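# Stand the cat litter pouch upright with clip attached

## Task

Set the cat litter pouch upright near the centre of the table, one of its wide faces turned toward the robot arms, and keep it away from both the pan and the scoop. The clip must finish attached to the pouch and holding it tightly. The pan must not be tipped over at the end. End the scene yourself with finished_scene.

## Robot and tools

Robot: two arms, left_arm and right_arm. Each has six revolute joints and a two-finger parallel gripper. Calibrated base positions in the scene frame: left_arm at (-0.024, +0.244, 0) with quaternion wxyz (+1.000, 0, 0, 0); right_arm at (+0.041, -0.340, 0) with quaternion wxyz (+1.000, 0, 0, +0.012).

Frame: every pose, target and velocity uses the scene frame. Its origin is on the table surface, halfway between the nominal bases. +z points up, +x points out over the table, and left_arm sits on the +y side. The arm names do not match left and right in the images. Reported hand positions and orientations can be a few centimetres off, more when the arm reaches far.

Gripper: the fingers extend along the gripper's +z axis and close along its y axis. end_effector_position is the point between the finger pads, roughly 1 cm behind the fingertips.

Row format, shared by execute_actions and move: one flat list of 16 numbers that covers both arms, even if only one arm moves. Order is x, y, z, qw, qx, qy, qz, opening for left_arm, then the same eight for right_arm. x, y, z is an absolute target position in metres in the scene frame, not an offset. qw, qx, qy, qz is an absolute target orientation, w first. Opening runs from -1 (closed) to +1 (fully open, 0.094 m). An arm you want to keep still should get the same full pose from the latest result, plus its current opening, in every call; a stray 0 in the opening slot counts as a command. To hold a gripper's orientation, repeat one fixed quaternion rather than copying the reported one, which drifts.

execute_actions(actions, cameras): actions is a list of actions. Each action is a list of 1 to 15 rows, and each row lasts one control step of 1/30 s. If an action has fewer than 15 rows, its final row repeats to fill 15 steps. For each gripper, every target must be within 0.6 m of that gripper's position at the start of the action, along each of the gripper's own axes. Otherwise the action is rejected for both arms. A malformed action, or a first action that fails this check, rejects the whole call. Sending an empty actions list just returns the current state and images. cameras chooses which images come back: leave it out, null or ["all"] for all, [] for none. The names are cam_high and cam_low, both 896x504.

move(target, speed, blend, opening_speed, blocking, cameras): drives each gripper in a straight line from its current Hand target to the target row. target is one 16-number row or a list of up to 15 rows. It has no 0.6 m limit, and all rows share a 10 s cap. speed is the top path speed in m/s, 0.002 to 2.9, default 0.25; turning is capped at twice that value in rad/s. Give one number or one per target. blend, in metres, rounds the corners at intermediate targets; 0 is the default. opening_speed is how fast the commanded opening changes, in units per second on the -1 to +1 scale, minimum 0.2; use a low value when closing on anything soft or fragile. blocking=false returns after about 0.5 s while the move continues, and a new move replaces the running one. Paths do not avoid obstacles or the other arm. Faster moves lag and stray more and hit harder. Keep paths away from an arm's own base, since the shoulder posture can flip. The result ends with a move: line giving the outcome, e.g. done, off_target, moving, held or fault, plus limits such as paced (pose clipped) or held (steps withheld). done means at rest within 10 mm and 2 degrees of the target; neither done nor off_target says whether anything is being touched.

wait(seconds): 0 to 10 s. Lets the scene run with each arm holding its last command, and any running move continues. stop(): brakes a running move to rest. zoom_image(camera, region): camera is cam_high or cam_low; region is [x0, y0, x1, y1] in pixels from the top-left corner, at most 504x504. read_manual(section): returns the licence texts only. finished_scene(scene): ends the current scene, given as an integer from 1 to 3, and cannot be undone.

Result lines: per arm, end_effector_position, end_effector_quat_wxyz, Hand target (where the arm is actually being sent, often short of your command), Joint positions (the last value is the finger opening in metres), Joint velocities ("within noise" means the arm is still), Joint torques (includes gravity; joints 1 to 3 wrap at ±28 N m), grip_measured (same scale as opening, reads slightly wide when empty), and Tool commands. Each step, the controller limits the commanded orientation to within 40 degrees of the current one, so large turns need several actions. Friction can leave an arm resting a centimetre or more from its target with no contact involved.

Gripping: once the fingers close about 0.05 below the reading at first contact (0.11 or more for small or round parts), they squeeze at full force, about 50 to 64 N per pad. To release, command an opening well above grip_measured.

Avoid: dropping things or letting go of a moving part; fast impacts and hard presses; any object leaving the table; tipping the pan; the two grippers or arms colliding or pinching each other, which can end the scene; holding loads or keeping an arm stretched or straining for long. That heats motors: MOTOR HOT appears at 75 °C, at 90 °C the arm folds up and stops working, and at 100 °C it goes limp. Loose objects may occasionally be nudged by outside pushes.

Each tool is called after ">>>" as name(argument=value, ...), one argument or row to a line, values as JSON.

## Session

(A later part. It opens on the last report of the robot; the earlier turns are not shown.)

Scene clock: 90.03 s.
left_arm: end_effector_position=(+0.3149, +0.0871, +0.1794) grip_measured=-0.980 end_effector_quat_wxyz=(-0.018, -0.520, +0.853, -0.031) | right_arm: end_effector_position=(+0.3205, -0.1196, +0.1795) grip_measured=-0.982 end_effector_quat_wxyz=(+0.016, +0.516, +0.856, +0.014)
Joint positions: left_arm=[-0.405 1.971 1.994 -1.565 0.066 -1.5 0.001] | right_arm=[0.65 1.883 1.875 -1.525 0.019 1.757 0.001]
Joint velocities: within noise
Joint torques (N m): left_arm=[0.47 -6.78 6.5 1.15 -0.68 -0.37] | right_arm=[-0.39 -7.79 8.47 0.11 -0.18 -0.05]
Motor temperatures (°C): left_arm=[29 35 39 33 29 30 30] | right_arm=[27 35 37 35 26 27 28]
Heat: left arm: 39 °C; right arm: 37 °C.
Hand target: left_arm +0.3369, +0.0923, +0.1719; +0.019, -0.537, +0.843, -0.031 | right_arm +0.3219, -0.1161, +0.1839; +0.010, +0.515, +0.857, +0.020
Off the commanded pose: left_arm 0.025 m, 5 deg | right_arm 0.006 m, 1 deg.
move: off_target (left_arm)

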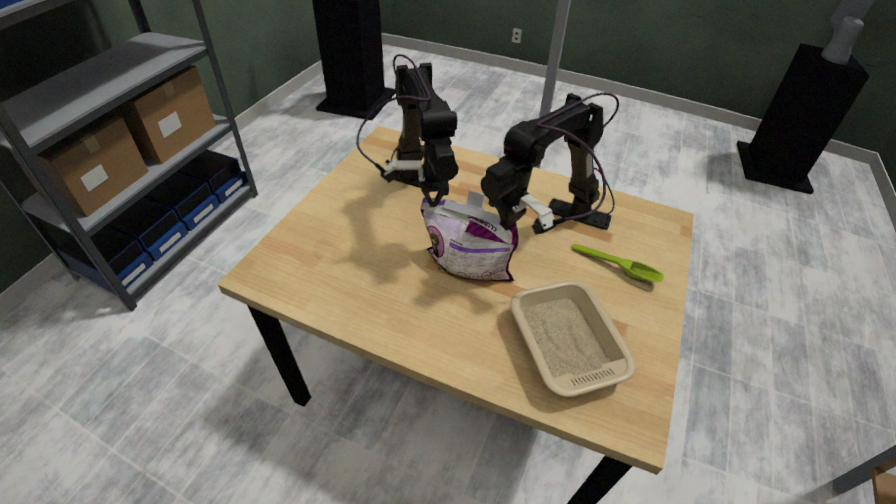

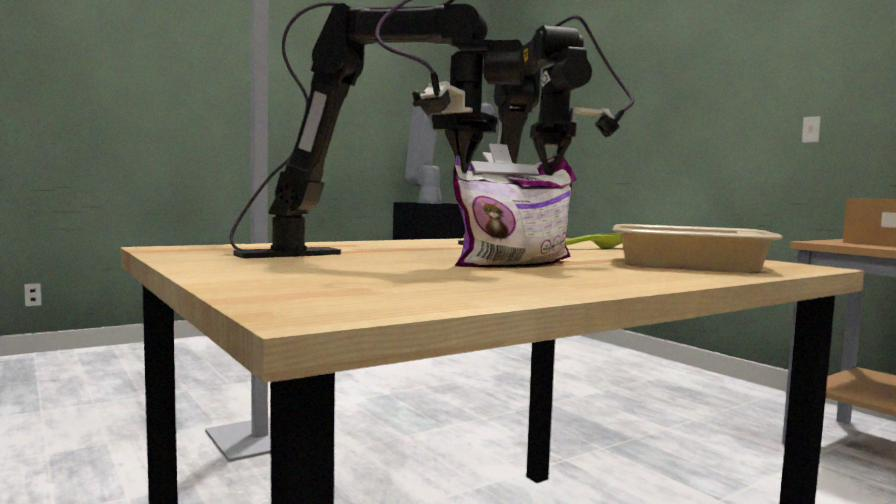

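>>> move(
  target=[
    [0.332,0.090,0.176,0.02,-0.5373,0.8434,-0.03,-0.5,0.322,-0.117,0.181,0.01,0.5151,0.8572,0.02,-0.5],
  ],
  opening_speed=0.5,
  cameras=["cam_high","cam_low"],
)

>>> zoom_image(
  camera="cam_low",
  region=[390, 130, 630, 290],
)

>>> zoom_image(
  camera="cam_high",
  region=[360, 160, 540, 300],
)

Scene clock: 91.40 s.
left_arm: end_effector_position=(+0.3286, +0.0934, +0.1795) grip_measured=-0.501 end_effector_quat_wxyz=(+0.017, -0.538, +0.842, -0.030) | right_arm: end_effector_position=(+0.3191, -0.1170, +0.1797) grip_measured=-0.502 end_effector_quat_wxyz=(+0.008, +0.515, +0.857, +0.018)
Joint positions: left_arm=[-0.404 1.971 1.994 -1.525 0.007 -1.542 0.023] | right_arm=[0.65 1.883 1.876 -1.523 0.003 1.756 0.023]
Joint velocities: within noise
Joint torques (N m): left_arm=[-0.61 -8.05 6.46 0.67 -0.08 -0.07] | right_arm=[-0.49 -8.06 6.84 0.22 0.01 -0.09]
Motor temperatures (°C): left_arm=[29 35 39 33 29 30 30] | right_arm=[27 35 37 34 26 27 28]
Heat: left arm: 39 °C; right arm: 37 °C.
Hand target: left_arm +0.3319, +0.0900, +0.1761; +0.020, -0.537, +0.843, -0.030 | right_arm +0.3220, -0.1170, +0.1810; +0.010, +0.515, +0.857, +0.020
Off the commanded pose: left_arm 0.006 m, 0 deg | right_arm 0.003 m, 0 deg.
move: done

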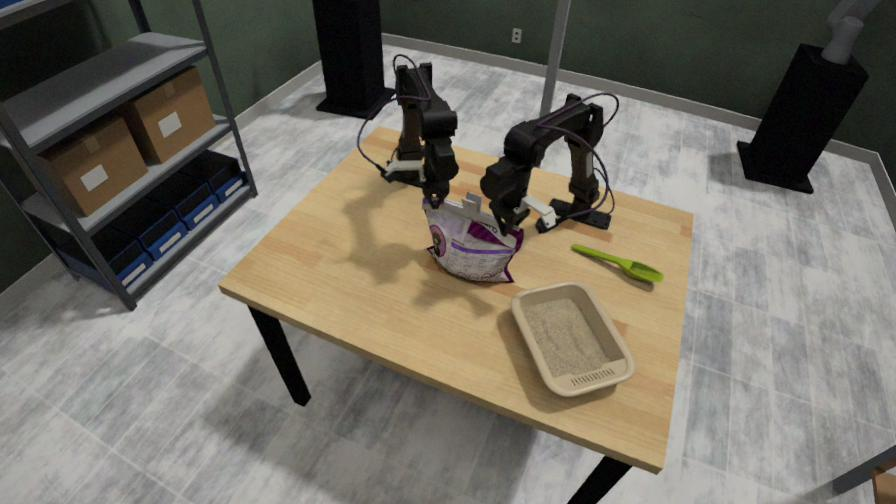

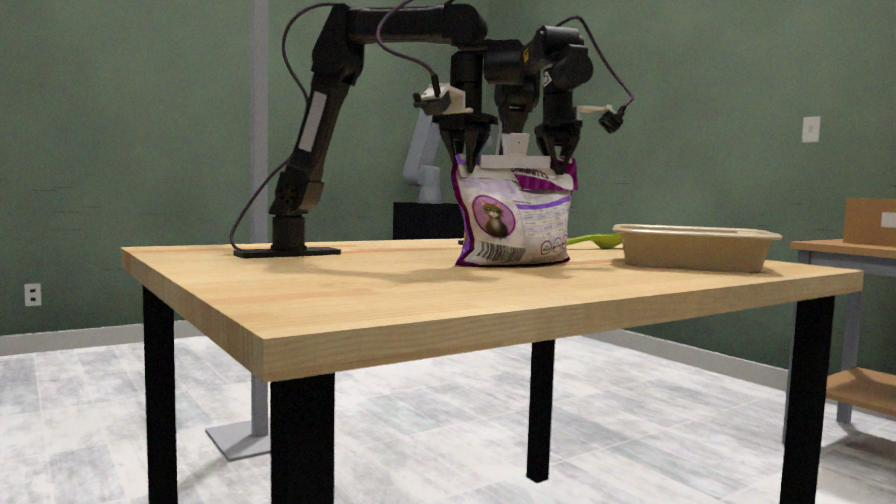

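Scaled by 2.100.

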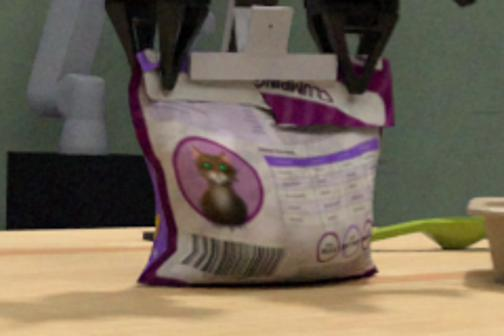

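Scaled by 2.800.

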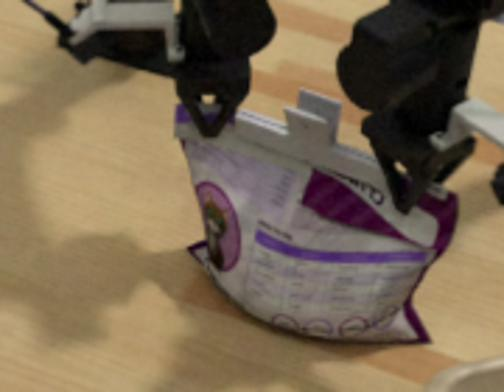

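Retract straight up.

>>> move(
  target=[
    [0.330,0.093,0.26,0.02,-0.5373,0.8434,-0.03,-0.4,0.320,-0.117,0.26,0.01,0.5151,0.8572,0.02,-0.4],
    [0.22,0.20,0.26,0.02,-0.5373,0.8434,-0.03,-0.4,0.24,-0.26,0.26,0.01,0.5151,0.8572,0.02,-0.4],
  ],
  speed=[0.08,0.2],
)

>>> zoom_image(
  camera="cam_low",
  region=[390, 130, 630, 290],
)

>>> zoom_image(
  camera="cam_high",
  region=[360, 160, 540, 300],
)

Scene clock: 94.27 s.
left_arm: end_effector_position=(+0.2232, +0.1984, +0.2611) grip_measured=-0.401 end_effector_quat_wxyz=(+0.090, -0.535, +0.834, -0.095) | right_arm: end_effector_position=(+0.2424, -0.2568, +0.2642) grip_measured=-0.402 end_effector_quat_wxyz=(+0.097, +0.510, +0.843, +0.138)
Joint positions: left_arm=[-0.174 1.37 1.643 -1.582 0.018 -1.316 0.028] | right_arm=[0.352 1.191 1.515 -1.556 -0.012 1.466 0.028]
Joint velocities: within noise
Joint torques (N m): left_arm=[0.29 -3.7 4.9 0.88 -0.01 0.06] | right_arm=[-0.66 -2.18 4.22 0.7 -0.03 -0.15]
Motor temperatures (°C): left_arm=[29 35 38 33 29 30 29] | right_arm=[27 35 37 34 26 27 28]
Heat: left arm: 38 °C; right arm: 37 °C.
Hand target: left_arm +0.2202, +0.1999, +0.2593; +0.087, -0.534, +0.836, -0.092 | right_arm +0.2402, -0.2598, +0.2593; +0.094, +0.510, +0.845, +0.128
Off the commanded pose: left_arm 0.004 m, 11 deg | right_arm 0.006 m, 17 deg.
joint sent to its limit (left arm) — joint 4 (wrist pitch), lower limit. The joint targets are off in orientation, not in position.
joint sent to its limit (right arm) — joint 4 (wrist pitch), lower limit. The joint targets are off in orientation, not in position.
move: off_target (left_arm, right_arm)

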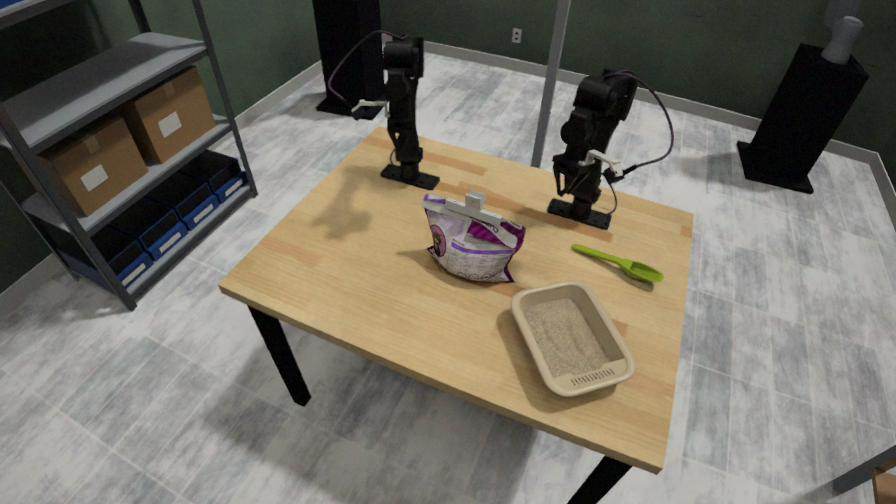

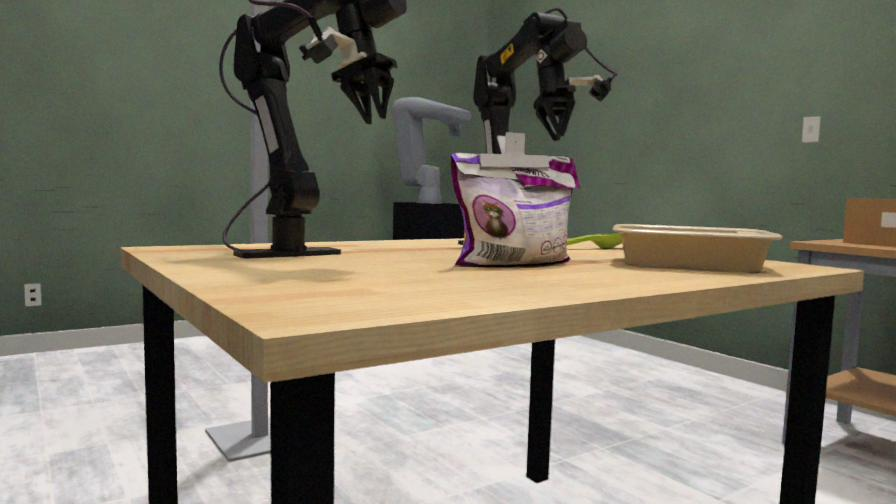

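Scaled by 2.100.

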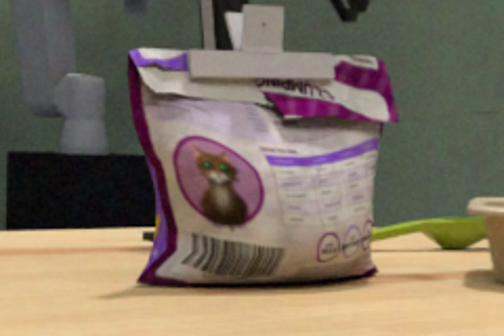

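Scaled by 2.800.

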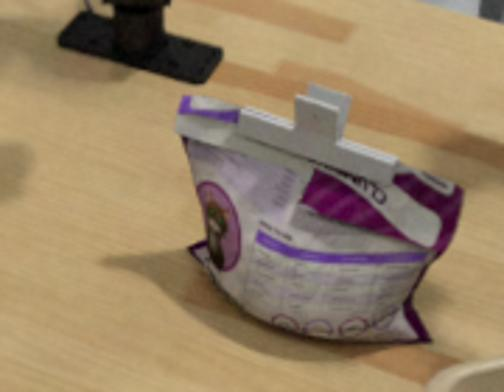

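>>> finished_scene(
  scene=2,
)

The scene is finished: the task was done.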